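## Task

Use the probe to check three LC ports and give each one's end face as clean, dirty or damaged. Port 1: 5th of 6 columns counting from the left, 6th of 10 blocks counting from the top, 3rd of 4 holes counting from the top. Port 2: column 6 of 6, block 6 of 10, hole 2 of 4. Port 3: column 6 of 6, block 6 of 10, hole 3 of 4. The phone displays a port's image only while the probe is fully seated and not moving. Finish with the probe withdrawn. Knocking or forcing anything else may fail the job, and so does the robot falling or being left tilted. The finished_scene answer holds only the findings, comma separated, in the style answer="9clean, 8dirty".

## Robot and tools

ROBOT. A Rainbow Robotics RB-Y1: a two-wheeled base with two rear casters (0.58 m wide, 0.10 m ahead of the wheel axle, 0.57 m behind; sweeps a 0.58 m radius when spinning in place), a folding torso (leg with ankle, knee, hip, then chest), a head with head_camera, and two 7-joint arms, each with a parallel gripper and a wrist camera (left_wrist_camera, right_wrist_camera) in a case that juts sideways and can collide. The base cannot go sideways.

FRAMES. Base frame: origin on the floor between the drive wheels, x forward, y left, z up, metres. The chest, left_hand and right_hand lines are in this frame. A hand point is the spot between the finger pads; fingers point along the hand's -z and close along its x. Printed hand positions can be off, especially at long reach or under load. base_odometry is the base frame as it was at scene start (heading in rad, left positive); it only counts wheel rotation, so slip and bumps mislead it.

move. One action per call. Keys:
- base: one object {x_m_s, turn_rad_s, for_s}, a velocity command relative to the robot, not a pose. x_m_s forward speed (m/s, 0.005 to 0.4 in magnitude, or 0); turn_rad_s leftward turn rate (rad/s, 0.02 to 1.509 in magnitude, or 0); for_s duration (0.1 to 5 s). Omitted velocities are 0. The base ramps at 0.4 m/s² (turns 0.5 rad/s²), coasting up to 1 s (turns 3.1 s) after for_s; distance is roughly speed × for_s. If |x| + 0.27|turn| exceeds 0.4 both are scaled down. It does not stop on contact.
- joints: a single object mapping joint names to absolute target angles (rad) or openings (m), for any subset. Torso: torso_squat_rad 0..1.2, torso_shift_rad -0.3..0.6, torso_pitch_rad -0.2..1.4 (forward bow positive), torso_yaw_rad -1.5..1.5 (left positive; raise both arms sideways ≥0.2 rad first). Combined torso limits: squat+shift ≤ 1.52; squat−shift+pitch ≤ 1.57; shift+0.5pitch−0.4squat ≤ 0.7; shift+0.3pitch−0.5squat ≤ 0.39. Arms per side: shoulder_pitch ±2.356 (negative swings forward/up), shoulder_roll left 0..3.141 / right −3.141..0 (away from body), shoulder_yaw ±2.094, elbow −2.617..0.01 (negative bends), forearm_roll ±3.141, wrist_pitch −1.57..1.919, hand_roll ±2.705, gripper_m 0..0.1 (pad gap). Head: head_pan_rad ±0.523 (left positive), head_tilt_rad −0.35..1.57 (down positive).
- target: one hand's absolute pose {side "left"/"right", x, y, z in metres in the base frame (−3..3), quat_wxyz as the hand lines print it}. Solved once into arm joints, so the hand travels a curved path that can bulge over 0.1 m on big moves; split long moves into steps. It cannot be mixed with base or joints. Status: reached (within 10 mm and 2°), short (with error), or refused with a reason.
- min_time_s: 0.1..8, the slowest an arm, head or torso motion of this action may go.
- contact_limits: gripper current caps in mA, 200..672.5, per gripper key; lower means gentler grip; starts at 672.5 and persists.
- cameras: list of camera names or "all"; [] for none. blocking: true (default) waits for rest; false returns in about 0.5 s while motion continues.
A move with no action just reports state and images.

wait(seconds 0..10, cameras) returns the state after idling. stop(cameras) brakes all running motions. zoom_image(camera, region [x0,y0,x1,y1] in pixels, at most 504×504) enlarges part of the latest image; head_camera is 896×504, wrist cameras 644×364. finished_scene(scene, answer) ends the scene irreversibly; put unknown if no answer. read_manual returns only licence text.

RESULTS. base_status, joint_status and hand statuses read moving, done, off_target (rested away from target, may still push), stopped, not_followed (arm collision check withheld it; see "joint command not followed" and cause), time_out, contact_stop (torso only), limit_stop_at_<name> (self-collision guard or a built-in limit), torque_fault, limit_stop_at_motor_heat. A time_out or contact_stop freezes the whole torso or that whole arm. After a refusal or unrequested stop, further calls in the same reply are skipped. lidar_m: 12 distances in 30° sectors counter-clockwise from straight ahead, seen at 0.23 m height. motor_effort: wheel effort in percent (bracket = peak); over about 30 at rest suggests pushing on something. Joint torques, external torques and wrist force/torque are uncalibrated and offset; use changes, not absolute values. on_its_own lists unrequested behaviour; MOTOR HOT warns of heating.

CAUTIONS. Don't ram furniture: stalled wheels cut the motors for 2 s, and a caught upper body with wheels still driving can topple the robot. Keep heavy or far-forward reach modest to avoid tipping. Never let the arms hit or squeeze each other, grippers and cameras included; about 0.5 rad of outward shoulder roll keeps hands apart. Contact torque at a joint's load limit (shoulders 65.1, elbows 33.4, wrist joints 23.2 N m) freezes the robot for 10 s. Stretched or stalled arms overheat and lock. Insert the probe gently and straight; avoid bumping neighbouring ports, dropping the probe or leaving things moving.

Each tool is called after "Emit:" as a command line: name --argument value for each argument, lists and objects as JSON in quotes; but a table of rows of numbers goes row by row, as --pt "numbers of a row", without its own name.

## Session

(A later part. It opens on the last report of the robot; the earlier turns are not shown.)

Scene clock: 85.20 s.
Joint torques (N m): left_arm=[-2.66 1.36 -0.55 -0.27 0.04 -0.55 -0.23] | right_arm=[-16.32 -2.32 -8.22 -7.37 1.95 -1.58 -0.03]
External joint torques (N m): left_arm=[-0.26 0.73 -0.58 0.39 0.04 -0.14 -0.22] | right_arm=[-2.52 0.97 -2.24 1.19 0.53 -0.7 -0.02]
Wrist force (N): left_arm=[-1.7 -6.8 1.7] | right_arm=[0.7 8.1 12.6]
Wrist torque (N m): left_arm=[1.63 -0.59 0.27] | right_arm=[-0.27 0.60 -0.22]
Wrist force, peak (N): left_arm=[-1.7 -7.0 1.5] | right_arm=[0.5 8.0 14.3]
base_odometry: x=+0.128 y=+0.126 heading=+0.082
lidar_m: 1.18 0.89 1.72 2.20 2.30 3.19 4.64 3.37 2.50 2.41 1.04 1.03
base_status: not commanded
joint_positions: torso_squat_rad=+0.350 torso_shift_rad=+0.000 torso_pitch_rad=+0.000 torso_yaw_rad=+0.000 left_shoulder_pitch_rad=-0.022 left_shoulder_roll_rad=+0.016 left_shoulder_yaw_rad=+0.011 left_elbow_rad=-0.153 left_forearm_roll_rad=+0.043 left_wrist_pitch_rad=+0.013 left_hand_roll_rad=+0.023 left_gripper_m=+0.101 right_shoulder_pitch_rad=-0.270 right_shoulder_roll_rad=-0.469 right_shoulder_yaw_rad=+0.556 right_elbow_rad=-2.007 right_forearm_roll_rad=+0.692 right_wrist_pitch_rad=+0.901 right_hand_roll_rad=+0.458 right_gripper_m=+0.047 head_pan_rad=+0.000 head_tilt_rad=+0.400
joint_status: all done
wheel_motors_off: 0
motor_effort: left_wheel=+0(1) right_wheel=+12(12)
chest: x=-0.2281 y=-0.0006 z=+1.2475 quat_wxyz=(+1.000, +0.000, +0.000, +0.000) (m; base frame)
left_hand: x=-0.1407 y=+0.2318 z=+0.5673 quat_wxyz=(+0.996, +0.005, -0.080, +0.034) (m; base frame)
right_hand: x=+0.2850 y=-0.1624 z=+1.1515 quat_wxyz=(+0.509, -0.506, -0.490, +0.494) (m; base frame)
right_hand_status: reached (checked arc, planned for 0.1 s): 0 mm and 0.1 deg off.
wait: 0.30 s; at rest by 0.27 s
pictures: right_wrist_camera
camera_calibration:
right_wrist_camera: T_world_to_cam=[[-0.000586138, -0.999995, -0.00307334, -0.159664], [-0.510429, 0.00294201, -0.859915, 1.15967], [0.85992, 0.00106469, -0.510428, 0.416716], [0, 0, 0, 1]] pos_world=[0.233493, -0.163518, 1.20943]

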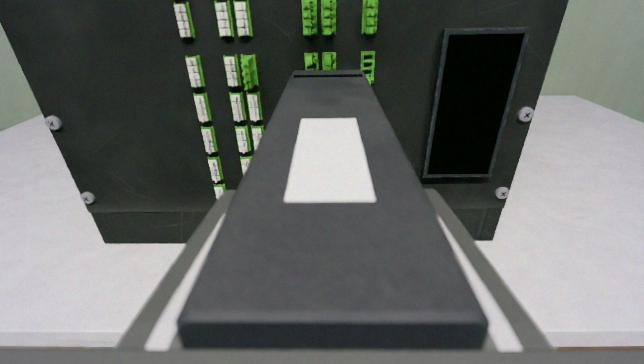

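Emit:
move --target '{"side":"right","x":0.2860,"y":-0.1624,"z":1.1519,"quat_wxyz":[0.5094,-0.5064,-0.4906,0.4936]}' --cameras '[]'

Emit:
wait --seconds 0.3 --cameras '["right_wrist_camera"]'

Emit:
zoom_image --camera "right_wrist_camera" --region '[430, 70, 516, 150]'

Scene clock: 85.93 s.
Joint torques (N m): left_arm=[-3 0.7 -0.33 -0.57 0.1 -0.48 -0.14] | right_arm=[-18.43 -2.61 -9.57 -6.15 1.8 -1.86 -0.09]
External joint torques (N m): left_arm=[-0.59 0.07 -0.36 0.1 0.1 -0.06 -0.13] | right_arm=[-4.59 0.69 -3.59 2.41 0.38 -0.98 -0.08]
Wrist force (N): left_arm=[-1.7 -6.9 1.4] | right_arm=[-0.3 7.9 26.1]
Wrist torque (N m): left_arm=[1.62 -0.58 0.27] | right_arm=[-0.25 0.71 -0.20]
Wrist force, peak (N): left_arm=[-1.9 -6.9 1.5] | right_arm=[-0.7 7.6 40.9]
move: done
base_odometry: x=+0.128 y=+0.126 heading=+0.082
lidar_m: 1.19 0.89 1.72 2.20 2.30 3.18 4.64 3.37 2.50 2.41 1.04 1.02
base_status: not commanded
joint_positions: torso_squat_rad=+0.350 torso_shift_rad=+0.000 torso_pitch_rad=+0.000 torso_yaw_rad=+0.000 left_shoulder_pitch_rad=-0.022 left_shoulder_roll_rad=+0.016 left_shoulder_yaw_rad=+0.011 left_elbow_rad=-0.153 left_forearm_roll_rad=+0.043 left_wrist_pitch_rad=+0.013 left_hand_roll_rad=+0.023 left_gripper_m=+0.101 right_shoulder_pitch_rad=-0.272 right_shoulder_roll_rad=-0.469 right_shoulder_yaw_rad=+0.556 right_elbow_rad=-2.004 right_forearm_roll_rad=+0.691 right_wrist_pitch_rad=+0.900 right_hand_roll_rad=+0.457 right_gripper_m=+0.047 head_pan_rad=+0.000 head_tilt_rad=+0.400
joint_status: all done
wheel_motors_off: 0
motor_effort: left_wheel=+1(4) right_wheel=+17(17)
chest: x=-0.2283 y=-0.0006 z=+1.2475 quat_wxyz=(+1.000, +0.000, +0.000, +0.000) (m; base frame)
left_hand: x=-0.1407 y=+0.2318 z=+0.5673 quat_wxyz=(+0.996, +0.005, -0.080, +0.034) (m; base frame)
right_hand: x=+0.2855 y=-0.1624 z=+1.1514 quat_wxyz=(+0.509, -0.506, -0.490, +0.494) (m; base frame)
right_hand_status: reached (checked arc, planned for 0.1 s): 1 mm and 0.1 deg off.
pictures: none
No camera images: "cameras" was empty.

Scene clock: 86.23 s.
Joint torques (N m): left_arm=[-2.74 1.4 -0.35 -0.39 -0.13 -0.62 -0.22] | right_arm=[-18.27 -2.44 -9.44 -5.94 1.59 -2.02 -0.08]
External joint torques (N m): left_arm=[-0.33 0.78 -0.37 0.27 -0.13 -0.2 -0.21] | right_arm=[-4.43 0.86 -3.45 2.61 0.17 -1.14 -0.08]
Wrist force (N): left_arm=[-1.8 -6.7 1.4] | right_arm=[0.1 8.2 26.0]
Wrist torque (N m): left_arm=[1.60 -0.62 0.28] | right_arm=[-0.27 0.74 -0.18]
Wrist force, peak (N): left_arm=[-1.9 -6.9 1.4] | right_arm=[-0.3 8.0 27.8]
base_odometry: x=+0.128 y=+0.126 heading=+0.082
lidar_m: 1.18 0.88 1.74 2.20 2.30 3.19 4.64 3.37 2.49 2.41 1.03 1.03
base_status: not commanded
joint_positions: torso_squat_rad=+0.350 torso_shift_rad=+0.000 torso_pitch_rad=+0.000 torso_yaw_rad=+0.000 left_shoulder_pitch_rad=-0.022 left_shoulder_roll_rad=+0.016 left_shoulder_yaw_rad=+0.011 left_elbow_rad=-0.153 left_forearm_roll_rad=+0.043 left_wrist_pitch_rad=+0.013 left_hand_roll_rad=+0.023 left_gripper_m=+0.101 right_shoulder_pitch_rad=-0.272 right_shoulder_roll_rad=-0.469 right_shoulder_yaw_rad=+0.556 right_elbow_rad=-2.004 right_forearm_roll_rad=+0.691 right_wrist_pitch_rad=+0.900 right_hand_roll_rad=+0.457 right_gripper_m=+0.047 head_pan_rad=+0.000 head_tilt_rad=+0.400
joint_status: all done
wheel_motors_off: 0
motor_effort: left_wheel=+1(4) right_wheel=+17(17)
chest: x=-0.2283 y=-0.0006 z=+1.2475 quat_wxyz=(+1.000, +0.000, +0.000, +0.000) (m; base frame)
left_hand: x=-0.1407 y=+0.2318 z=+0.5673 quat_wxyz=(+0.996, +0.005, -0.080, +0.034) (m; base frame)
right_hand: x=+0.2855 y=-0.1624 z=+1.1514 quat_wxyz=(+0.509, -0.506, -0.490, +0.494) (m; base frame)
right_hand_status: reached (checked arc, planned for 0.1 s): 1 mm and 0.1 deg off.
wait: 0.30 s; at rest by 0.27 s
pictures: right_wrist_camera
camera_calibration:
right_wrist_camera: T_world_to_cam=[[-0.000414923, -0.999995, -0.0031757, -0.15958], [-0.510621, 0.00294235, -0.859801, 1.15975], [0.859806, 0.00126483, -0.51062, 0.416526], [0, 0, 0, 1]] pos_world=[0.233993, -0.163518, 1.20933]

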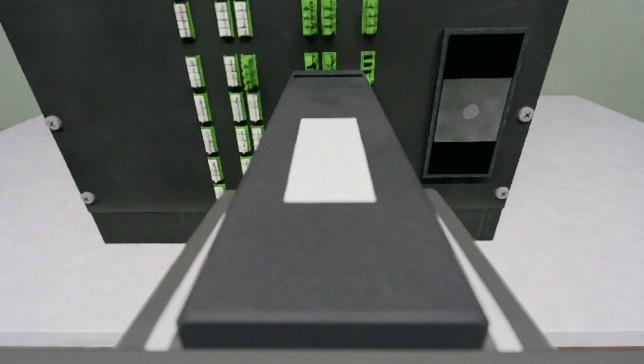

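Scaled by 5.860 from the camera's 644x364 image, which has a finer 1265x715 frame.

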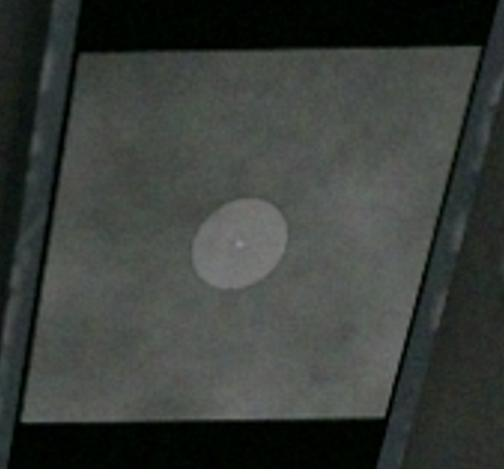

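Emit:
zoom_image --camera "right_wrist_camera" --region '[456, 97, 486, 127]'

Emit:
move --target '{"side":"right","x":0.270,"y":-0.1624,"z":1.1519,"quat_wxyz":[0.5094,-0.5064,-0.4906,0.4936]}' --min_time_s 1 --cameras '[]'

Emit:
move --target '{"side":"right","x":0.22,"y":-0.1624,"z":1.1519,"quat_wxyz":[0.5094,-0.5064,-0.4906,0.4936]}' --min_time_s 1.2 --cameras '["right_wrist_camera"]'

Scaled by 16.800 from the camera's 644x364 image, which has a finer 1265x715 frame.

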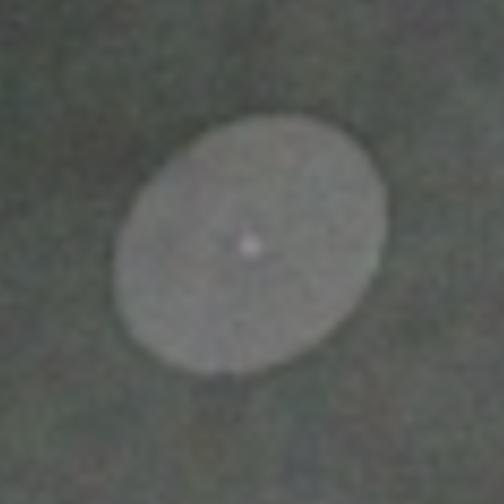

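Scene clock: 87.87 s.
Joint torques (N m): left_arm=[-2.65 0.69 0.18 -0.53 0.09 -0.57 0.02] | right_arm=[-12.81 -4.65 -5.5 -9.6 2.09 -1.05 0.33]
External joint torques (N m): left_arm=[-0.25 0.06 0.15 0.13 0.09 -0.15 0.02] | right_arm=[0.17 -1.52 0.29 -1 0.65 -0.16 0.33]
Wrist force (N): left_arm=[-1.7 -6.7 1.4] | right_arm=[1.1 7.7 2.2]
Wrist torque (N m): left_arm=[1.60 -0.60 0.28] | right_arm=[-0.17 0.33 -0.23]
Wrist force, peak (N): left_arm=[-2.0 -7.0 1.7] | right_arm=[0.2 8.4 27.3]
move: done
base_odometry: x=+0.128 y=+0.126 heading=+0.082
lidar_m: 1.18 0.88 1.73 2.20 2.30 3.20 4.65 3.37 2.50 2.41 1.05 1.01
base_status: not commanded
joint_positions: torso_squat_rad=+0.350 torso_shift_rad=+0.000 torso_pitch_rad=+0.000 torso_yaw_rad=+0.000 left_shoulder_pitch_rad=-0.022 left_shoulder_roll_rad=+0.016 left_shoulder_yaw_rad=+0.011 left_elbow_rad=-0.153 left_forearm_roll_rad=+0.043 left_wrist_pitch_rad=+0.013 left_hand_roll_rad=+0.023 left_gripper_m=+0.101 right_shoulder_pitch_rad=-0.229 right_shoulder_roll_rad=-0.476 right_shoulder_yaw_rad=+0.567 right_elbow_rad=-2.066 right_forearm_roll_rad=+0.707 right_wrist_pitch_rad=+0.921 right_hand_roll_rad=+0.466 right_gripper_m=+0.047 head_pan_rad=+0.000 head_tilt_rad=+0.400
joint_status: all done
wheel_motors_off: 0
motor_effort: left_wheel=-1(1) right_wheel=+10(17)
chest: x=-0.2281 y=-0.0006 z=+1.2475 quat_wxyz=(+1.000, +0.000, +0.000, +0.000) (m; base frame)
left_hand: x=-0.1407 y=+0.2318 z=+0.5673 quat_wxyz=(+0.996, +0.005, -0.080, +0.034) (m; base frame)
right_hand: x=+0.2702 y=-0.1624 z=+1.1516 quat_wxyz=(+0.510, -0.506, -0.490, +0.494) (m; base frame)
right_hand_status: reached (checked arc, planned for 1.0 s): 0 mm and 0.0 deg off.
pictures: none
No camera images: "cameras" was empty.

Scene clock: 89.40 s.
Joint torques (N m): left_arm=[-2.61 1.38 -0.24 -0.54 -0.05 -0.42 -0.1] | right_arm=[-10.43 -4.59 -5.1 -9.5 2.1 -1 0.12]
External joint torques (N m): left_arm=[-0.21 0.75 -0.27 0.12 -0.06 0 -0.09] | right_arm=[-0.28 -1.93 -0.11 -0.7 0.63 -0.06 0.13]
Wrist force (N): left_arm=[-1.9 -6.8 1.6] | right_arm=[2.1 7.6 2.2]
Wrist torque (N m): left_arm=[1.62 -0.61 0.28] | right_arm=[-0.18 0.39 -0.21]
Wrist force, peak (N): left_arm=[-1.8 -7.0 1.7] | right_arm=[1.5 8.5 1.9]
move: done
base_odometry: x=+0.128 y=+0.126 heading=+0.082
lidar_m: 1.18 0.90 1.73 2.20 2.30 3.18 4.65 3.36 2.49 2.41 1.04 1.02
base_status: not commanded
joint_positions: torso_squat_rad=+0.350 torso_shift_rad=+0.000 torso_pitch_rad=+0.000 torso_yaw_rad=+0.000 left_shoulder_pitch_rad=-0.022 left_shoulder_roll_rad=+0.016 left_shoulder_yaw_rad=+0.011 left_elbow_rad=-0.153 left_forearm_roll_rad=+0.043 left_wrist_pitch_rad=+0.013 left_hand_roll_rad=+0.023 left_gripper_m=+0.101 right_shoulder_pitch_rad=-0.088 right_shoulder_roll_rad=-0.498 right_shoulder_yaw_rad=+0.611 right_elbow_rad=-2.246 right_forearm_roll_rad=+0.778 right_wrist_pitch_rad=+0.973 right_hand_roll_rad=+0.491 right_gripper_m=+0.047 head_pan_rad=+0.000 head_tilt_rad=+0.400
joint_status: all done
wheel_motors_off: 0
motor_effort: left_wheel=+0(1) right_wheel=+10(10)
chest: x=-0.2281 y=-0.0006 z=+1.2475 quat_wxyz=(+1.000, +0.000, +0.000, +0.000) (m; base frame)
left_hand: x=-0.1407 y=+0.2318 z=+0.5673 quat_wxyz=(+0.996, +0.005, -0.080, +0.034) (m; base frame)
right_hand: x=+0.2205 y=-0.1623 z=+1.1518 quat_wxyz=(+0.510, -0.506, -0.490, +0.494) (m; base frame)
right_hand_status: reached (checked arc, planned for 1.2 s): 0 mm and 0.1 deg off.
pictures: right_wrist_camera
camera_calibration:
right_wrist_camera: T_world_to_cam=[[-0.000746832, -0.999991, -0.00413982, -0.158381], [-0.51042, 0.00394113, -0.859916, 1.12717], [0.859925, 0.00147083, -0.510419, 0.472387], [0, 0, 0, 1]] pos_world=[0.168993, -0.163517, 1.20973]

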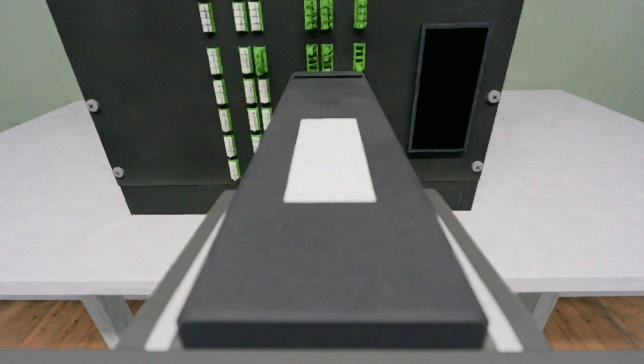

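Emit:
move --target '{"side":"right","x":0.26,"y":-0.1625,"z":1.1518,"quat_wxyz":[0.5094,-0.5064,-0.4906,0.4936]}' --min_time_s 1.5 --cameras '["right_wrist_camera"]'

Emit:
zoom_image --camera "right_wrist_camera" --region '[310, 45, 345, 80]'

Emit:
move --target '{"side":"right","x":0.2705,"y":-0.1624,"z":1.1518,"quat_wxyz":[0.5094,-0.5064,-0.4906,0.4936]}' --min_time_s 1 --cameras '[]'

Emit:
move --target '{"side":"right","x":0.274,"y":-0.1623,"z":1.1518,"quat_wxyz":[0.5094,-0.5064,-0.4906,0.4936]}' --min_time_s 0.5 --cameras '[]'

Scene clock: 91.67 s.
Joint torques (N m): left_arm=[-2.83 1 -0.04 -0.18 -0.23 -0.49 -0.1] | right_arm=[-14.31 -1.28 -7.26 -7.8 1.83 -1.46 -0.27]
External joint torques (N m): left_arm=[-0.44 0.37 -0.07 0.48 -0.24 -0.08 -0.09] | right_arm=[-1.94 1.74 -1.63 0.84 0.39 -0.55 -0.27]
Wrist force (N): left_arm=[-2.0 -6.7 1.3] | right_arm=[1.5 7.8 1.7]
Wrist torque (N m): left_arm=[1.59 -0.64 0.27] | right_arm=[-0.24 0.36 -0.20]
Wrist force, peak (N): left_arm=[-1.9 -7.0 1.6] | right_arm=[1.8 8.5 1.9]
move: done
base_odometry: x=+0.128 y=+0.126 heading=+0.082
lidar_m: 1.18 0.89 1.73 2.20 2.29 3.19 4.64 3.38 2.48 2.41 1.04 1.02
base_status: not commanded
joint_positions: torso_squat_rad=+0.350 torso_shift_rad=+0.000 torso_pitch_rad=+0.000 torso_yaw_rad=+0.000 left_shoulder_pitch_rad=-0.022 left_shoulder_roll_rad=+0.016 left_shoulder_yaw_rad=+0.011 left_elbow_rad=-0.153 left_forearm_roll_rad=+0.043 left_wrist_pitch_rad=+0.013 left_hand_roll_rad=+0.023 left_gripper_m=+0.101 right_shoulder_pitch_rad=-0.198 right_shoulder_roll_rad=-0.481 right_shoulder_yaw_rad=+0.573 right_elbow_rad=-2.106 right_forearm_roll_rad=+0.719 right_wrist_pitch_rad=+0.933 right_hand_roll_rad=+0.475 right_gripper_m=+0.047 head_pan_rad=+0.000 head_tilt_rad=+0.400
joint_status: all done
wheel_motors_off: 0
motor_effort: left_wheel=+0(1) right_wheel=+10(10)
chest: x=-0.2281 y=-0.0006 z=+1.2475 quat_wxyz=(+1.000, +0.000, +0.000, +0.000) (m; base frame)
left_hand: x=-0.1407 y=+0.2318 z=+0.5673 quat_wxyz=(+0.996, +0.005, -0.080, +0.034) (m; base frame)
right_hand: x=+0.2596 y=-0.1626 z=+1.1515 quat_wxyz=(+0.509, -0.506, -0.490, +0.494) (m; base frame)
right_hand_status: reached (checked arc, planned for 1.5 s): 0 mm and 0.1 deg off.
pictures: right_wrist_camera
camera_calibration:
right_wrist_camera: T_world_to_cam=[[-0.000486467, -0.999996, -0.00290164, -0.160107], [-0.510548, 0.00274334, -0.859845, 1.14661], [0.859849, 0.00106314, -0.510547, 0.438717], [0, 0, 0, 1]] pos_world=[0.208093, -0.163719, 1.20943]

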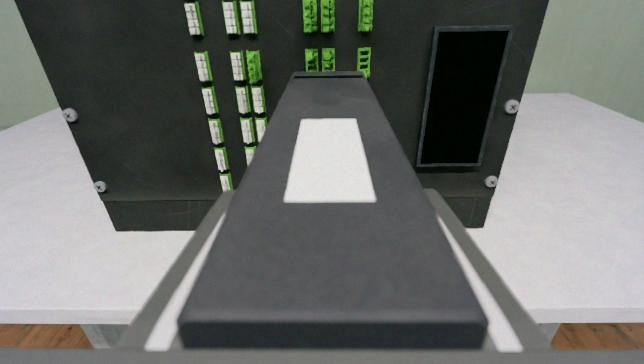

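Scaled by 14.400 from the camera's 644x364 image, which has a finer 1265x715 frame.

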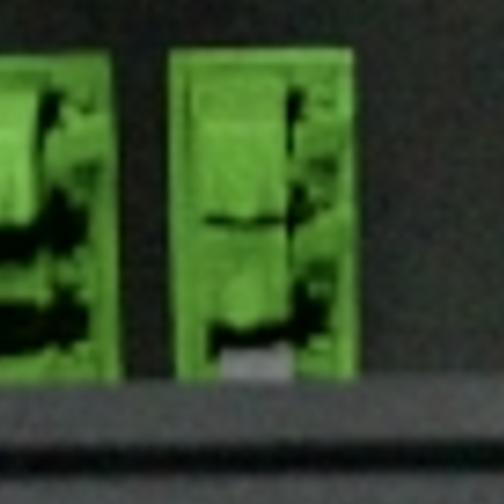

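Scene clock: 93.00 s.
Joint torques (N m): left_arm=[-2.5 1.5 -0.05 -0.85 0.13 -0.56 -0.3] | right_arm=[-14.68 -1.88 -8.05 -8 1.59 -1.48 -0.23]
External joint torques (N m): left_arm=[-0.11 0.87 -0.08 -0.19 0.13 -0.15 -0.29] | right_arm=[-1.73 1.25 -2.28 0.61 0.16 -0.58 -0.22]
Wrist force (N): left_arm=[-1.8 -6.5 1.7] | right_arm=[1.5 7.9 2.1]
Wrist torque (N m): left_arm=[1.59 -0.61 0.27] | right_arm=[-0.27 0.34 -0.26]
Wrist force, peak (N): left_arm=[-2.0 -7.1 1.4] | right_arm=[1.7 8.0 2.3]
move: done
base_odometry: x=+0.128 y=+0.126 heading=+0.082
lidar_m: 1.18 0.89 1.72 2.19 2.29 3.19 4.64 3.38 2.48 2.42 1.03 1.02
base_status: not commanded
joint_positions: torso_squat_rad=+0.350 torso_shift_rad=+0.000 torso_pitch_rad=+0.000 torso_yaw_rad=+0.000 left_shoulder_pitch_rad=-0.022 left_shoulder_roll_rad=+0.016 left_shoulder_yaw_rad=+0.011 left_elbow_rad=-0.153 left_forearm_roll_rad=+0.043 left_wrist_pitch_rad=+0.013 left_hand_roll_rad=+0.023 left_gripper_m=+0.101 right_shoulder_pitch_rad=-0.227 right_shoulder_roll_rad=-0.476 right_shoulder_yaw_rad=+0.565 right_elbow_rad=-2.068 right_forearm_roll_rad=+0.706 right_wrist_pitch_rad=+0.920 right_hand_roll_rad=+0.469 right_gripper_m=+0.047 head_pan_rad=+0.000 head_tilt_rad=+0.400
joint_status: all done
wheel_motors_off: 0
motor_effort: left_wheel=+0(1) right_wheel=+10(10)
chest: x=-0.2281 y=-0.0006 z=+1.2475 quat_wxyz=(+1.000, +0.000, +0.000, +0.000) (m; base frame)
left_hand: x=-0.1407 y=+0.2318 z=+0.5673 quat_wxyz=(+0.996, +0.005, -0.080, +0.034) (m; base frame)
right_hand: x=+0.2698 y=-0.1627 z=+1.1517 quat_wxyz=(+0.510, -0.506, -0.490, +0.494) (m; base frame)
right_hand_status: reached (checked arc, planned for 1.0 s): 1 mm and 0.1 deg off.
pictures: none
No camera images: "cameras" was empty.

Scene clock: 93.83 s.
Joint torques (N m): left_arm=[-2.33 1.43 -0.54 -0.63 0.03 -0.67 -0.17] | right_arm=[-13.74 -1.85 -7.27 -7.22 1.15 -1.03 -0.17]
External joint torques (N m): left_arm=[0.06 0.8 -0.57 0.03 0.02 -0.25 -0.16] | right_arm=[-0.57 1.31 -1.45 1.38 -0.28 -0.14 -0.17]
Wrist force (N): left_arm=[-1.9 -6.7 1.4] | right_arm=[1.3 6.3 2.2]
Wrist torque (N m): left_arm=[1.61 -0.62 0.26] | right_arm=[-0.63 0.30 -0.23]
Wrist force, peak (N): left_arm=[-2.1 -7.1 1.6] | right_arm=[1.6 7.8 3.5]
move: done
base_odometry: x=+0.128 y=+0.126 heading=+0.082
lidar_m: 1.19 0.89 1.73 2.20 2.30 3.19 4.64 3.37 2.48 2.42 1.04 1.02
base_status: not commanded
joint_positions: torso_squat_rad=+0.350 torso_shift_rad=+0.000 torso_pitch_rad=+0.000 torso_yaw_rad=+0.000 left_shoulder_pitch_rad=-0.022 left_shoulder_roll_rad=+0.016 left_shoulder_yaw_rad=+0.011 left_elbow_rad=-0.153 left_forearm_roll_rad=+0.043 left_wrist_pitch_rad=+0.013 left_hand_roll_rad=+0.023 left_gripper_m=+0.101 right_shoulder_pitch_rad=-0.238 right_shoulder_roll_rad=-0.473 right_shoulder_yaw_rad=+0.563 right_elbow_rad=-2.052 right_forearm_roll_rad=+0.703 right_wrist_pitch_rad=+0.915 right_hand_roll_rad=+0.467 right_gripper_m=+0.047 head_pan_rad=+0.000 head_tilt_rad=+0.400
joint_status: all done
wheel_motors_off: 0
motor_effort: left_wheel=+0(1) right_wheel=+10(10)
chest: x=-0.2281 y=-0.0006 z=+1.2475 quat_wxyz=(+1.000, +0.000, +0.000, +0.000) (m; base frame)
left_hand: x=-0.1407 y=+0.2318 z=+0.5673 quat_wxyz=(+0.996, +0.005, -0.080, +0.034) (m; base frame)
right_hand: x=+0.2738 y=-0.1624 z=+1.1518 quat_wxyz=(+0.509, -0.506, -0.490, +0.494) (m; base frame)
right_hand_status: reached (checked arc, planned for 0.5 s): 0 mm and 0.0 deg off.
pictures: none
No camera images: "cameras" was empty.

Emit:
move --target '{"side":"right","x":0.2742,"y":-0.1623,"z":1.1518,"quat_wxyz":[0.5087,-0.5071,-0.4914,0.4929]}' --min_time_s 0.5 --cameras '[]'

Emit:
move --target '{"side":"right","x":0.2765,"y":-0.1623,"z":1.1518,"quat_wxyz":[0.5087,-0.5071,-0.4914,0.4929]}' --min_time_s 0.5 --cameras '[]'

Scene clock: 94.97 s.
Joint torques (N m): left_arm=[-3.3 0.99 -0.58 0.06 -0.12 -0.52 -0.05] | right_arm=[-12.95 -3.7 -6.23 -7.98 1.26 -0.95 0.13]
External joint torques (N m): left_arm=[-0.9 0.37 -0.61 0.72 -0.12 -0.1 -0.04] | right_arm=[0.23 -0.55 -0.41 0.61 -0.17 -0.06 0.13]
Wrist force (N): left_arm=[-1.8 -7.1 1.5] | right_arm=[1.3 6.2 1.8]
Wrist torque (N m): left_arm=[1.65 -0.62 0.27] | right_arm=[-0.59 0.31 -0.24]
Wrist force, peak (N): left_arm=[-1.8 -7.1 1.5] | right_arm=[1.4 6.8 2.1]
move: done
base_odometry: x=+0.128 y=+0.126 heading=+0.082
lidar_m: 1.18 0.89 1.73 2.20 2.30 3.19 4.64 3.38 2.50 2.41 1.05 1.02
base_status: not commanded
joint_positions: torso_squat_rad=+0.350 torso_shift_rad=+0.000 torso_pitch_rad=+0.000 torso_yaw_rad=+0.000 left_shoulder_pitch_rad=-0.022 left_shoulder_roll_rad=+0.016 left_shoulder_yaw_rad=+0.011 left_elbow_rad=-0.153 left_forearm_roll_rad=+0.043 left_wrist_pitch_rad=+0.013 left_hand_roll_rad=+0.023 left_gripper_m=+0.101 right_shoulder_pitch_rad=-0.238 right_shoulder_roll_rad=-0.473 right_shoulder_yaw_rad=+0.563 right_elbow_rad=-2.052 right_forearm_roll_rad=+0.703 right_wrist_pitch_rad=+0.915 right_hand_roll_rad=+0.467 right_gripper_m=+0.047 head_pan_rad=+0.000 head_tilt_rad=+0.400
joint_status: all done
wheel_motors_off: 0
motor_effort: left_wheel=-1(1) right_wheel=+10(10)
chest: x=-0.2281 y=-0.0006 z=+1.2475 quat_wxyz=(+1.000, +0.000, +0.000, +0.000) (m; base frame)
left_hand: x=-0.1407 y=+0.2318 z=+0.5673 quat_wxyz=(+0.996, +0.005, -0.080, +0.034) (m; base frame)
right_hand: x=+0.2738 y=-0.1624 z=+1.1518 quat_wxyz=(+0.509, -0.506, -0.490, +0.494) (m; base frame)
right_hand_status: reached (checked arc, planned for 0.5 s): 0 mm and 0.2 deg off.
pictures: none
No camera images: "cameras" was empty.

Scene clock: 95.80 s.
Joint torques (N m): left_arm=[-2.46 1.49 -0.16 -0.34 -0.16 -0.71 0.02] | right_arm=[-14.04 -1.85 -7.26 -7.48 1.56 -1.28 -0.13]
External joint torques (N m): left_arm=[-0.06 0.86 -0.19 0.32 -0.17 -0.29 0.03] | right_arm=[-0.74 1.32 -1.42 1.12 0.14 -0.39 -0.12]
Wrist force (N): left_arm=[-2.0 -6.8 1.6] | right_arm=[1.3 7.6 1.9]
Wrist torque (N m): left_arm=[1.62 -0.62 0.28] | right_arm=[-0.39 0.31 -0.23]
Wrist force, peak (N): left_arm=[-1.9 -7.0 1.7] | right_arm=[1.8 7.7 2.0]
move: done
base_odometry: x=+0.128 y=+0.126 heading=+0.082
lidar_m: 1.19 0.89 1.73 2.20 2.30 3.19 4.64 3.37 2.50 2.41 1.03 1.03
base_status: not commanded
joint_positions: torso_squat_rad=+0.350 torso_shift_rad=+0.000 torso_pitch_rad=+0.000 torso_yaw_rad=+0.000 left_shoulder_pitch_rad=-0.022 left_shoulder_roll_rad=+0.016 left_shoulder_yaw_rad=+0.011 left_elbow_rad=-0.153 left_forearm_roll_rad=+0.043 left_wrist_pitch_rad=+0.013 left_hand_roll_rad=+0.023 left_gripper_m=+0.101 right_shoulder_pitch_rad=-0.244 right_shoulder_roll_rad=-0.471 right_shoulder_yaw_rad=+0.561 right_elbow_rad=-2.040 right_forearm_roll_rad=+0.706 right_wrist_pitch_rad=+0.908 right_hand_roll_rad=+0.461 right_gripper_m=+0.047 head_pan_rad=+0.000 head_tilt_rad=+0.400
joint_status: all done
wheel_motors_off: 0
motor_effort: left_wheel=+0(1) right_wheel=+10(10)
chest: x=-0.2281 y=-0.0006 z=+1.2475 quat_wxyz=(+1.000, +0.000, +0.000, +0.000) (m; base frame)
left_hand: x=-0.1407 y=+0.2318 z=+0.5673 quat_wxyz=(+0.996, +0.005, -0.080, +0.034) (m; base frame)
right_hand: x=+0.2764 y=-0.1624 z=+1.1516 quat_wxyz=(+0.509, -0.507, -0.491, +0.493) (m; base frame)
right_hand_status: reached (checked arc, planned for 0.5 s): 0 mm and 0.0 deg off.
pictures: none
No camera images: "cameras" was empty.

Emit:
move --target '{"side":"right","x":0.280,"y":-0.1623,"z":1.1518,"quat_wxyz":[0.5087,-0.5071,-0.4914,0.4929]}' --min_time_s 0.5 --cameras '[]'

Emit:
move --target '{"side":"right","x":0.283,"y":-0.1623,"z":1.1518,"quat_wxyz":[0.5087,-0.5071,-0.4914,0.4929]}' --min_time_s 0.5 --cameras '[]'

Emit:
move --target '{"side":"right","x":0.2852,"y":-0.1623,"z":1.1519,"quat_wxyz":[0.5087,-0.5071,-0.4914,0.4929]}' --min_time_s 0.5 --cameras '["right_wrist_camera"]'

Scene clock: 97.40 s.
Joint torques (N m): left_arm=[-2.44 1.3 -0.12 -0.85 -0.14 -0.5 0.08] | right_arm=[-14.97 -1.64 -7.95 -7.54 1.36 -1.28 -0.21]
External joint torques (N m): left_arm=[-0.04 0.67 -0.15 -0.19 -0.14 -0.08 0.09] | right_arm=[-1.48 1.57 -2.07 1.05 -0.06 -0.4 -0.21]
Wrist force (N): left_arm=[-1.8 -7.1 1.5] | right_arm=[1.7 7.8 2.0]
Wrist torque (N m): left_arm=[1.65 -0.61 0.27] | right_arm=[-0.41 0.40 -0.22]
Wrist force, peak (N): left_arm=[-1.8 -7.1 1.5] | right_arm=[1.5 8.1 2.0]
move: done
base_odometry: x=+0.128 y=+0.126 heading=+0.082
lidar_m: 1.18 0.89 1.72 2.20 2.30 3.19 4.65 3.37 2.50 2.41 1.03 1.02
base_status: not commanded
joint_positions: torso_squat_rad=+0.350 torso_shift_rad=+0.000 torso_pitch_rad=+0.000 torso_yaw_rad=+0.000 left_shoulder_pitch_rad=-0.022 left_shoulder_roll_rad=+0.016 left_shoulder_yaw_rad=+0.011 left_elbow_rad=-0.153 left_forearm_roll_rad=+0.043 left_wrist_pitch_rad=+0.013 left_hand_roll_rad=+0.023 left_gripper_m=+0.101 right_shoulder_pitch_rad=-0.254 right_shoulder_roll_rad=-0.469 right_shoulder_yaw_rad=+0.558 right_elbow_rad=-2.026 right_forearm_roll_rad=+0.702 right_wrist_pitch_rad=+0.903 right_hand_roll_rad=+0.459 right_gripper_m=+0.047 head_pan_rad=+0.000 head_tilt_rad=+0.400
joint_status: all done
wheel_motors_off: 0
motor_effort: left_wheel=-1(1) right_wheel=+10(10)
chest: x=-0.2281 y=-0.0006 z=+1.2475 quat_wxyz=(+1.000, +0.000, +0.000, +0.000) (m; base frame)
left_hand: x=-0.1407 y=+0.2318 z=+0.5673 quat_wxyz=(+0.996, +0.005, -0.080, +0.034) (m; base frame)
right_hand: x=+0.2798 y=-0.1624 z=+1.1516 quat_wxyz=(+0.509, -0.507, -0.491, +0.493) (m; base frame)
right_hand_status: reached (checked arc, planned for 0.5 s): 0 mm and 0.0 deg off.
pictures: none
No camera images: "cameras" was empty.

Scene clock: 98.23 s.
Joint torques (N m): left_arm=[-3.04 0.85 -0.1 -0.45 0.06 -0.36 -0.05] | right_arm=[-14.9 -1.83 -7.64 -7.46 1.49 -1.48 -0.28]
External joint torques (N m): left_arm=[-0.65 0.22 -0.13 0.21 0.05 0.06 -0.04] | right_arm=[-1.24 1.41 -1.72 1.13 0.07 -0.6 -0.27]
Wrist force (N): left_arm=[-1.9 -6.8 1.4] | right_arm=[1.2 7.6 1.7]
Wrist torque (N m): left_arm=[1.62 -0.61 0.28] | right_arm=[-0.43 0.42 -0.22]
Wrist force, peak (N): left_arm=[-1.8 -7.1 1.5] | right_arm=[0.6 8.2 2.1]
move: done
base_odometry: x=+0.128 y=+0.126 heading=+0.082
lidar_m: 1.18 0.89 1.72 2.20 2.30 3.19 4.65 3.37 2.48 2.41 1.04 1.03
base_status: not commanded
joint_positions: torso_squat_rad=+0.350 torso_shift_rad=+0.000 torso_pitch_rad=+0.000 torso_yaw_rad=+0.000 left_shoulder_pitch_rad=-0.022 left_shoulder_roll_rad=+0.016 left_shoulder_yaw_rad=+0.011 left_elbow_rad=-0.153 left_forearm_roll_rad=+0.043 left_wrist_pitch_rad=+0.013 left_hand_roll_rad=+0.023 left_gripper_m=+0.101 right_shoulder_pitch_rad=-0.262 right_shoulder_roll_rad=-0.468 right_shoulder_yaw_rad=+0.556 right_elbow_rad=-2.014 right_forearm_roll_rad=+0.699 right_wrist_pitch_rad=+0.899 right_hand_roll_rad=+0.457 right_gripper_m=+0.047 head_pan_rad=+0.000 head_tilt_rad=+0.400
joint_status: all done
wheel_motors_off: 0
motor_effort: left_wheel=-1(1) right_wheel=+10(10)
chest: x=-0.2281 y=-0.0006 z=+1.2475 quat_wxyz=(+1.000, +0.000, +0.000, +0.000) (m; base frame)
left_hand: x=-0.1407 y=+0.2318 z=+0.5673 quat_wxyz=(+0.996, +0.005, -0.080, +0.034) (m; base frame)
right_hand: x=+0.2829 y=-0.1624 z=+1.1516 quat_wxyz=(+0.509, -0.507, -0.491, +0.493) (m; base frame)
right_hand_status: reached (checked arc, planned for 0.5 s): 0 mm and 0.0 deg off.
pictures: none
No camera images: "cameras" was empty.

Scene clock: 99.07 s.
Joint torques (N m): left_arm=[-2.91 0.73 0.45 -0.53 -0.1 -0.41 -0.13] | right_arm=[-16.19 -1.76 -8.37 -6.77 1.39 -1.41 -0.23]
External joint torques (N m): left_arm=[-0.52 0.1 0.42 0.13 -0.1 0.01 -0.12] | right_arm=[-2.41 1.5 -2.42 1.8 -0.03 -0.54 -0.22]
Wrist force (N): left_arm=[-1.9 -6.8 1.4] | right_arm=[0.4 7.2 12.4]
Wrist torque (N m): left_arm=[1.62 -0.60 0.28] | right_arm=[-0.34 0.66 -0.21]
Wrist force, peak (N): left_arm=[-2.1 -6.9 1.5] | right_arm=[0.2 7.3 15.7]
move: done
base_odometry: x=+0.128 y=+0.126 heading=+0.082
lidar_m: 1.18 0.89 1.72 2.20 2.29 3.20 4.64 3.38 2.49 2.41 1.05 1.02
base_status: not commanded
joint_positions: torso_squat_rad=+0.350 torso_shift_rad=+0.000 torso_pitch_rad=+0.000 torso_yaw_rad=+0.000 left_shoulder_pitch_rad=-0.022 left_shoulder_roll_rad=+0.016 left_shoulder_yaw_rad=+0.011 left_elbow_rad=-0.153 left_forearm_roll_rad=+0.043 left_wrist_pitch_rad=+0.013 left_hand_roll_rad=+0.023 left_gripper_m=+0.101 right_shoulder_pitch_rad=-0.268 right_shoulder_roll_rad=-0.467 right_shoulder_yaw_rad=+0.555 right_elbow_rad=-2.006 right_forearm_roll_rad=+0.697 right_wrist_pitch_rad=+0.897 right_hand_roll_rad=+0.456 right_gripper_m=+0.047 head_pan_rad=+0.000 head_tilt_rad=+0.400
joint_status: all done
wheel_motors_off: 0
motor_effort: left_wheel=-1(1) right_wheel=+10(10)
chest: x=-0.2281 y=-0.0006 z=+1.2475 quat_wxyz=(+1.000, +0.000, +0.000, +0.000) (m; base frame)
left_hand: x=-0.1407 y=+0.2318 z=+0.5673 quat_wxyz=(+0.996, +0.005, -0.080, +0.034) (m; base frame)
right_hand: x=+0.2850 y=-0.1624 z=+1.1516 quat_wxyz=(+0.509, -0.507, -0.491, +0.493) (m; base frame)
right_hand_status: reached (checked arc, planned for 0.5 s): 0 mm and 0.0 deg off.
pictures: right_wrist_camera
camera_calibration:
right_wrist_camera: T_world_to_cam=[[-0.000440723, -0.999995, -0.00303952, -0.159739], [-0.507846, 0.0028422, -0.861443, 1.16071], [0.861448, 0.00116395, -0.507845, 0.413369], [0, 0, 0, 1]] pos_world=[0.233297, -0.163518, 1.20933]

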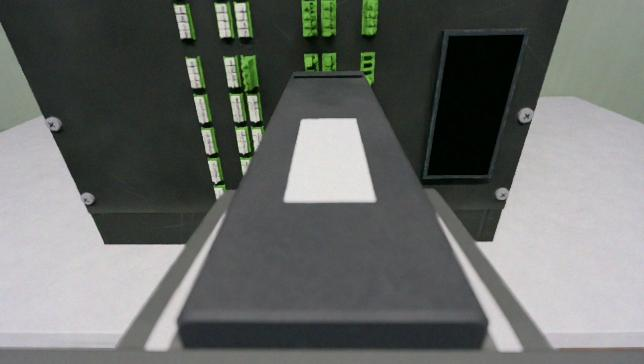

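Emit:
move --target '{"side":"right","x":0.2861,"y":-0.1623,"z":1.1519,"quat_wxyz":[0.5087,-0.5071,-0.4914,0.4929]}' --min_time_s 0.5 --cameras '[]'

Emit:
wait --seconds 0.4 --cameras '["right_wrist_camera"]'

Emit:
zoom_image --camera "right_wrist_camera" --region '[430, 70, 516, 150]'

Emit:
zoom_image --camera "right_wrist_camera" --region '[456, 97, 486, 127]'

Scene clock: 100.13 s.
Joint torques (N m): left_arm=[-1.94 0.91 -0.45 -0.43 -0.19 -0.65 0.04] | right_arm=[-19.07 -2.17 -10.28 -4.93 1.1 -2.21 -0.23]
External joint torques (N m): left_arm=[0.47 0.28 -0.48 0.24 -0.19 -0.23 0.05] | right_arm=[-5.24 1.09 -4.32 3.64 -0.32 -1.34 -0.22]
Wrist force (N): left_arm=[-1.9 -6.8 1.2] | right_arm=[-0.8 7.2 28.2]
Wrist torque (N m): left_arm=[1.62 -0.62 0.29] | right_arm=[-0.41 0.92 -0.22]
Wrist force, peak (N): left_arm=[-2.0 -7.0 1.4] | right_arm=[-0.8 7.7 28.8]
move: done
base_odometry: x=+0.128 y=+0.126 heading=+0.082
lidar_m: 1.18 0.88 1.73 2.20 2.29 3.20 4.65 3.38 2.48 2.41 1.04 1.02
base_status: not commanded
joint_positions: torso_squat_rad=+0.350 torso_shift_rad=+0.000 torso_pitch_rad=+0.000 torso_yaw_rad=+0.000 left_shoulder_pitch_rad=-0.022 left_shoulder_roll_rad=+0.016 left_shoulder_yaw_rad=+0.011 left_elbow_rad=-0.153 left_forearm_roll_rad=+0.043 left_wrist_pitch_rad=+0.013 left_hand_roll_rad=+0.023 left_gripper_m=+0.101 right_shoulder_pitch_rad=-0.270 right_shoulder_roll_rad=-0.466 right_shoulder_yaw_rad=+0.555 right_elbow_rad=-2.002 right_forearm_roll_rad=+0.696 right_wrist_pitch_rad=+0.895 right_hand_roll_rad=+0.455 right_gripper_m=+0.047 head_pan_rad=+0.000 head_tilt_rad=+0.400
joint_status: all done
wheel_motors_off: 0
motor_effort: left_wheel=+0(1) right_wheel=+14(14)
chest: x=-0.2283 y=-0.0006 z=+1.2475 quat_wxyz=(+1.000, +0.000, +0.000, +0.000) (m; base frame)
left_hand: x=-0.1407 y=+0.2318 z=+0.5673 quat_wxyz=(+0.996, +0.005, -0.081, +0.034) (m; base frame)
right_hand: x=+0.2855 y=-0.1623 z=+1.1514 quat_wxyz=(+0.509, -0.507, -0.491, +0.493) (m; base frame)
right_hand_status: reached (checked arc, planned for 0.5 s): 1 mm and 0.1 deg off.
pictures: none
No camera images: "cameras" was empty.

Scene clock: 100.53 s.
Joint torques (N m): left_arm=[-3.08 1.89 0.02 -0.7 0.12 -0.59 -0.21] | right_arm=[-19.25 -1.74 -9.92 -4.7 0.9 -2.19 -0.27]
External joint torques (N m): left_arm=[-0.67 1.26 -0.01 -0.04 0.12 -0.17 -0.2] | right_arm=[-5.43 1.52 -3.96 3.88 -0.51 -1.32 -0.26]
Wrist force (N): left_arm=[-1.9 -6.6 1.5] | right_arm=[-0.4 7.5 28.5]
Wrist torque (N m): left_arm=[1.60 -0.62 0.27] | right_arm=[-0.47 0.96 -0.22]
Wrist force, peak (N): left_arm=[-2.0 -7.1 1.4] | right_arm=[-0.8 7.6 28.8]
base_odometry: x=+0.128 y=+0.126 heading=+0.082
lidar_m: 1.18 0.90 1.74 2.20 2.30 3.19 4.64 3.37 2.49 2.41 1.04 1.03
base_status: not commanded
joint_positions: torso_squat_rad=+0.350 torso_shift_rad=+0.000 torso_pitch_rad=+0.000 torso_yaw_rad=+0.000 left_shoulder_pitch_rad=-0.022 left_shoulder_roll_rad=+0.016 left_shoulder_yaw_rad=+0.011 left_elbow_rad=-0.153 left_forearm_roll_rad=+0.043 left_wrist_pitch_rad=+0.013 left_hand_roll_rad=+0.023 left_gripper_m=+0.101 right_shoulder_pitch_rad=-0.270 right_shoulder_roll_rad=-0.466 right_shoulder_yaw_rad=+0.555 right_elbow_rad=-2.002 right_forearm_roll_rad=+0.696 right_wrist_pitch_rad=+0.895 right_hand_roll_rad=+0.455 right_gripper_m=+0.047 head_pan_rad=+0.000 head_tilt_rad=+0.400
joint_status: all done
wheel_motors_off: 0
motor_effort: left_wheel=+0(1) right_wheel=+14(14)
chest: x=-0.2283 y=-0.0006 z=+1.2475 quat_wxyz=(+1.000, +0.000, +0.000, +0.000) (m; base frame)
left_hand: x=-0.1407 y=+0.2318 z=+0.5673 quat_wxyz=(+0.996, +0.005, -0.081, +0.034) (m; base frame)
right_hand: x=+0.2855 y=-0.1623 z=+1.1514 quat_wxyz=(+0.509, -0.507, -0.491, +0.493) (m; base frame)
right_hand_status: reached (checked arc, planned for 0.5 s): 1 mm and 0.1 deg off.
wait: 0.40 s; at rest by 0.27 s
pictures: right_wrist_camera
camera_calibration:
right_wrist_camera: T_world_to_cam=[[-0.000268302, -0.999995, -0.00314024, -0.159558], [-0.508113, 0.00284099, -0.861286, 1.16067], [0.86129, 0.00136451, -0.508112, 0.413228], [0, 0, 0, 1]] pos_world=[0.233797, -0.163418, 1.20913]

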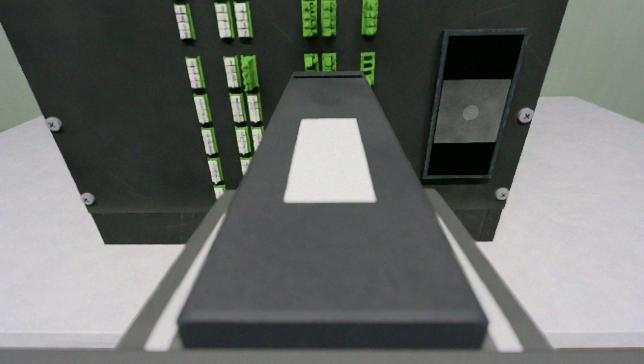

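Scaled by 5.860 from the camera's 644x364 image, which has a finer 1265x715 frame.

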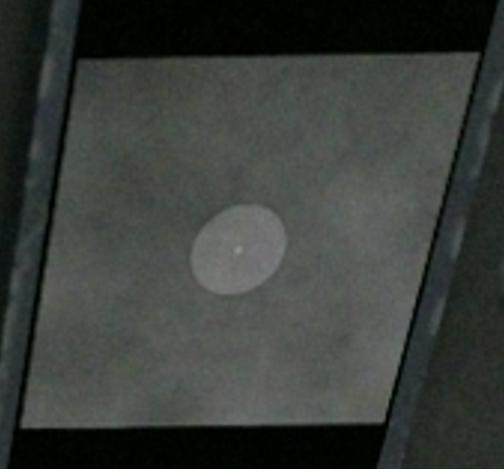

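Scaled by 16.800 from the camera's 644x364 image, which has a finer 1265x715 frame.

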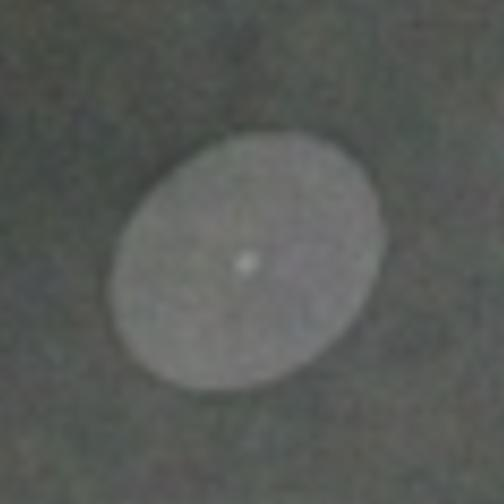

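Clean. Retract.

Emit:
move --target '{"side":"right","x":0.270,"y":-0.1624,"z":1.1516,"quat_wxyz":[0.5087,-0.5071,-0.4914,0.4929]}' --min_time_s 1 --cameras '[]'

Emit:
move --target '{"side":"right","x":0.22,"y":-0.1624,"z":1.1516,"quat_wxyz":[0.5087,-0.5071,-0.4914,0.4929]}' --min_time_s 1.2 --cameras '["right_wrist_camera"]'

Scene clock: 102.13 s.
Joint torques (N m): left_arm=[-2.59 0.92 0.45 -0.48 0.01 -0.53 -0.03] | right_arm=[-13.22 -5.23 -6.49 -9.67 2.11 -0.99 0.34]
External joint torques (N m): left_arm=[-0.19 0.29 0.42 0.18 0 -0.11 -0.02] | right_arm=[-0.27 -2.13 -0.73 -1.05 0.68 -0.1 0.34]
Wrist force (N): left_arm=[-1.6 -6.8 1.5] | right_arm=[1.2 8.0 2.0]
Wrist torque (N m): left_arm=[1.61 -0.59 0.28] | right_arm=[-0.23 0.31 -0.26]
Wrist force, peak (N): left_arm=[-1.9 -7.0 1.4] | right_arm=[-1.1 7.1 28.6]
move: done
base_odometry: x=+0.128 y=+0.126 heading=+0.082
lidar_m: 1.18 0.89 1.71 2.21 2.30 3.19 4.64 3.38 2.49 2.41 1.03 1.02
base_status: not commanded
joint_positions: torso_squat_rad=+0.350 torso_shift_rad=+0.000 torso_pitch_rad=+0.000 torso_yaw_rad=+0.000 left_shoulder_pitch_rad=-0.022 left_shoulder_roll_rad=+0.016 left_shoulder_yaw_rad=+0.011 left_elbow_rad=-0.153 left_forearm_roll_rad=+0.043 left_wrist_pitch_rad=+0.013 left_hand_roll_rad=+0.023 left_gripper_m=+0.101 right_shoulder_pitch_rad=-0.227 right_shoulder_roll_rad=-0.474 right_shoulder_yaw_rad=+0.565 right_elbow_rad=-2.063 right_forearm_roll_rad=+0.713 right_wrist_pitch_rad=+0.916 right_hand_roll_rad=+0.464 right_gripper_m=+0.047 head_pan_rad=+0.000 head_tilt_rad=+0.400
joint_status: all done
wheel_motors_off: 0
motor_effort: left_wheel=-1(1) right_wheel=+10(14)
chest: x=-0.2281 y=-0.0006 z=+1.2475 quat_wxyz=(+1.000, +0.000, +0.000, +0.000) (m; base frame)
left_hand: x=-0.1407 y=+0.2318 z=+0.5673 quat_wxyz=(+0.996, +0.005, -0.080, +0.034) (m; base frame)
right_hand: x=+0.2702 y=-0.1624 z=+1.1513 quat_wxyz=(+0.509, -0.507, -0.491, +0.493) (m; base frame)
right_hand_status: reached (checked arc, planned for 1.0 s): 0 mm and 0.0 deg off.
pictures: none
No camera images: "cameras" was empty.

Scene clock: 103.67 s.
Joint torques (N m): left_arm=[-2.69 1.09 -0.42 -0.57 -0.03 -0.63 -0.02] | right_arm=[-10.71 -4.73 -5.1 -9.66 2.06 -0.88 0.36]
External joint torques (N m): left_arm=[-0.3 0.46 -0.44 0.09 -0.04 -0.21 -0.01] | right_arm=[-0.59 -2.1 -0.14 -0.84 0.6 0.05 0.36]
Wrist force (N): left_arm=[-1.7 -6.9 1.3] | right_arm=[1.6 7.9 1.9]
Wrist torque (N m): left_arm=[1.64 -0.59 0.26] | right_arm=[-0.22 0.32 -0.20]
Wrist force, peak (N): left_arm=[-1.7 -7.0 1.6] | right_arm=[1.6 8.5 1.9]
move: done
base_odometry: x=+0.128 y=+0.126 heading=+0.082
lidar_m: 1.18 0.89 1.73 2.20 2.28 3.19 4.64 3.38 2.49 2.41 1.04 1.02
base_status: not commanded
joint_positions: torso_squat_rad=+0.350 torso_shift_rad=+0.000 torso_pitch_rad=+0.000 torso_yaw_rad=+0.000 left_shoulder_pitch_rad=-0.022 left_shoulder_roll_rad=+0.016 left_shoulder_yaw_rad=+0.011 left_elbow_rad=-0.153 left_forearm_roll_rad=+0.043 left_wrist_pitch_rad=+0.013 left_hand_roll_rad=+0.023 left_gripper_m=+0.101 right_shoulder_pitch_rad=-0.084 right_shoulder_roll_rad=-0.495 right_shoulder_yaw_rad=+0.610 right_elbow_rad=-2.244 right_forearm_roll_rad=+0.784 right_wrist_pitch_rad=+0.967 right_hand_roll_rad=+0.489 right_gripper_m=+0.047 head_pan_rad=+0.000 head_tilt_rad=+0.400
joint_status: all done
wheel_motors_off: 0
motor_effort: left_wheel=-1(1) right_wheel=+10(10)
chest: x=-0.2281 y=-0.0006 z=+1.2475 quat_wxyz=(+1.000, +0.000, +0.000, +0.000) (m; base frame)
left_hand: x=-0.1407 y=+0.2318 z=+0.5673 quat_wxyz=(+0.996, +0.005, -0.080, +0.034) (m; base frame)
right_hand: x=+0.2205 y=-0.1623 z=+1.1515 quat_wxyz=(+0.509, -0.507, -0.491, +0.493) (m; base frame)
right_hand_status: reached (checked arc, planned for 1.2 s): 0 mm and 0.1 deg off.
pictures: right_wrist_camera
camera_calibration:
right_wrist_camera: T_world_to_cam=[[-0.000647624, -0.999991, -0.00419168, -0.158337], [-0.507911, 0.00393968, -0.8614, 1.12801], [0.861409, 0.00157114, -0.507909, 0.469031], [0, 0, 0, 1]] pos_world=[0.168797, -0.163517, 1.20923]

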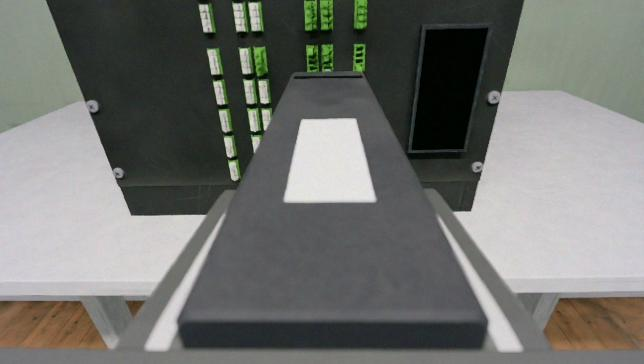

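Emit:
finished_scene --scene 2 --answer "1clean, 2clean, 3clean"

The scene is finished: the task was done.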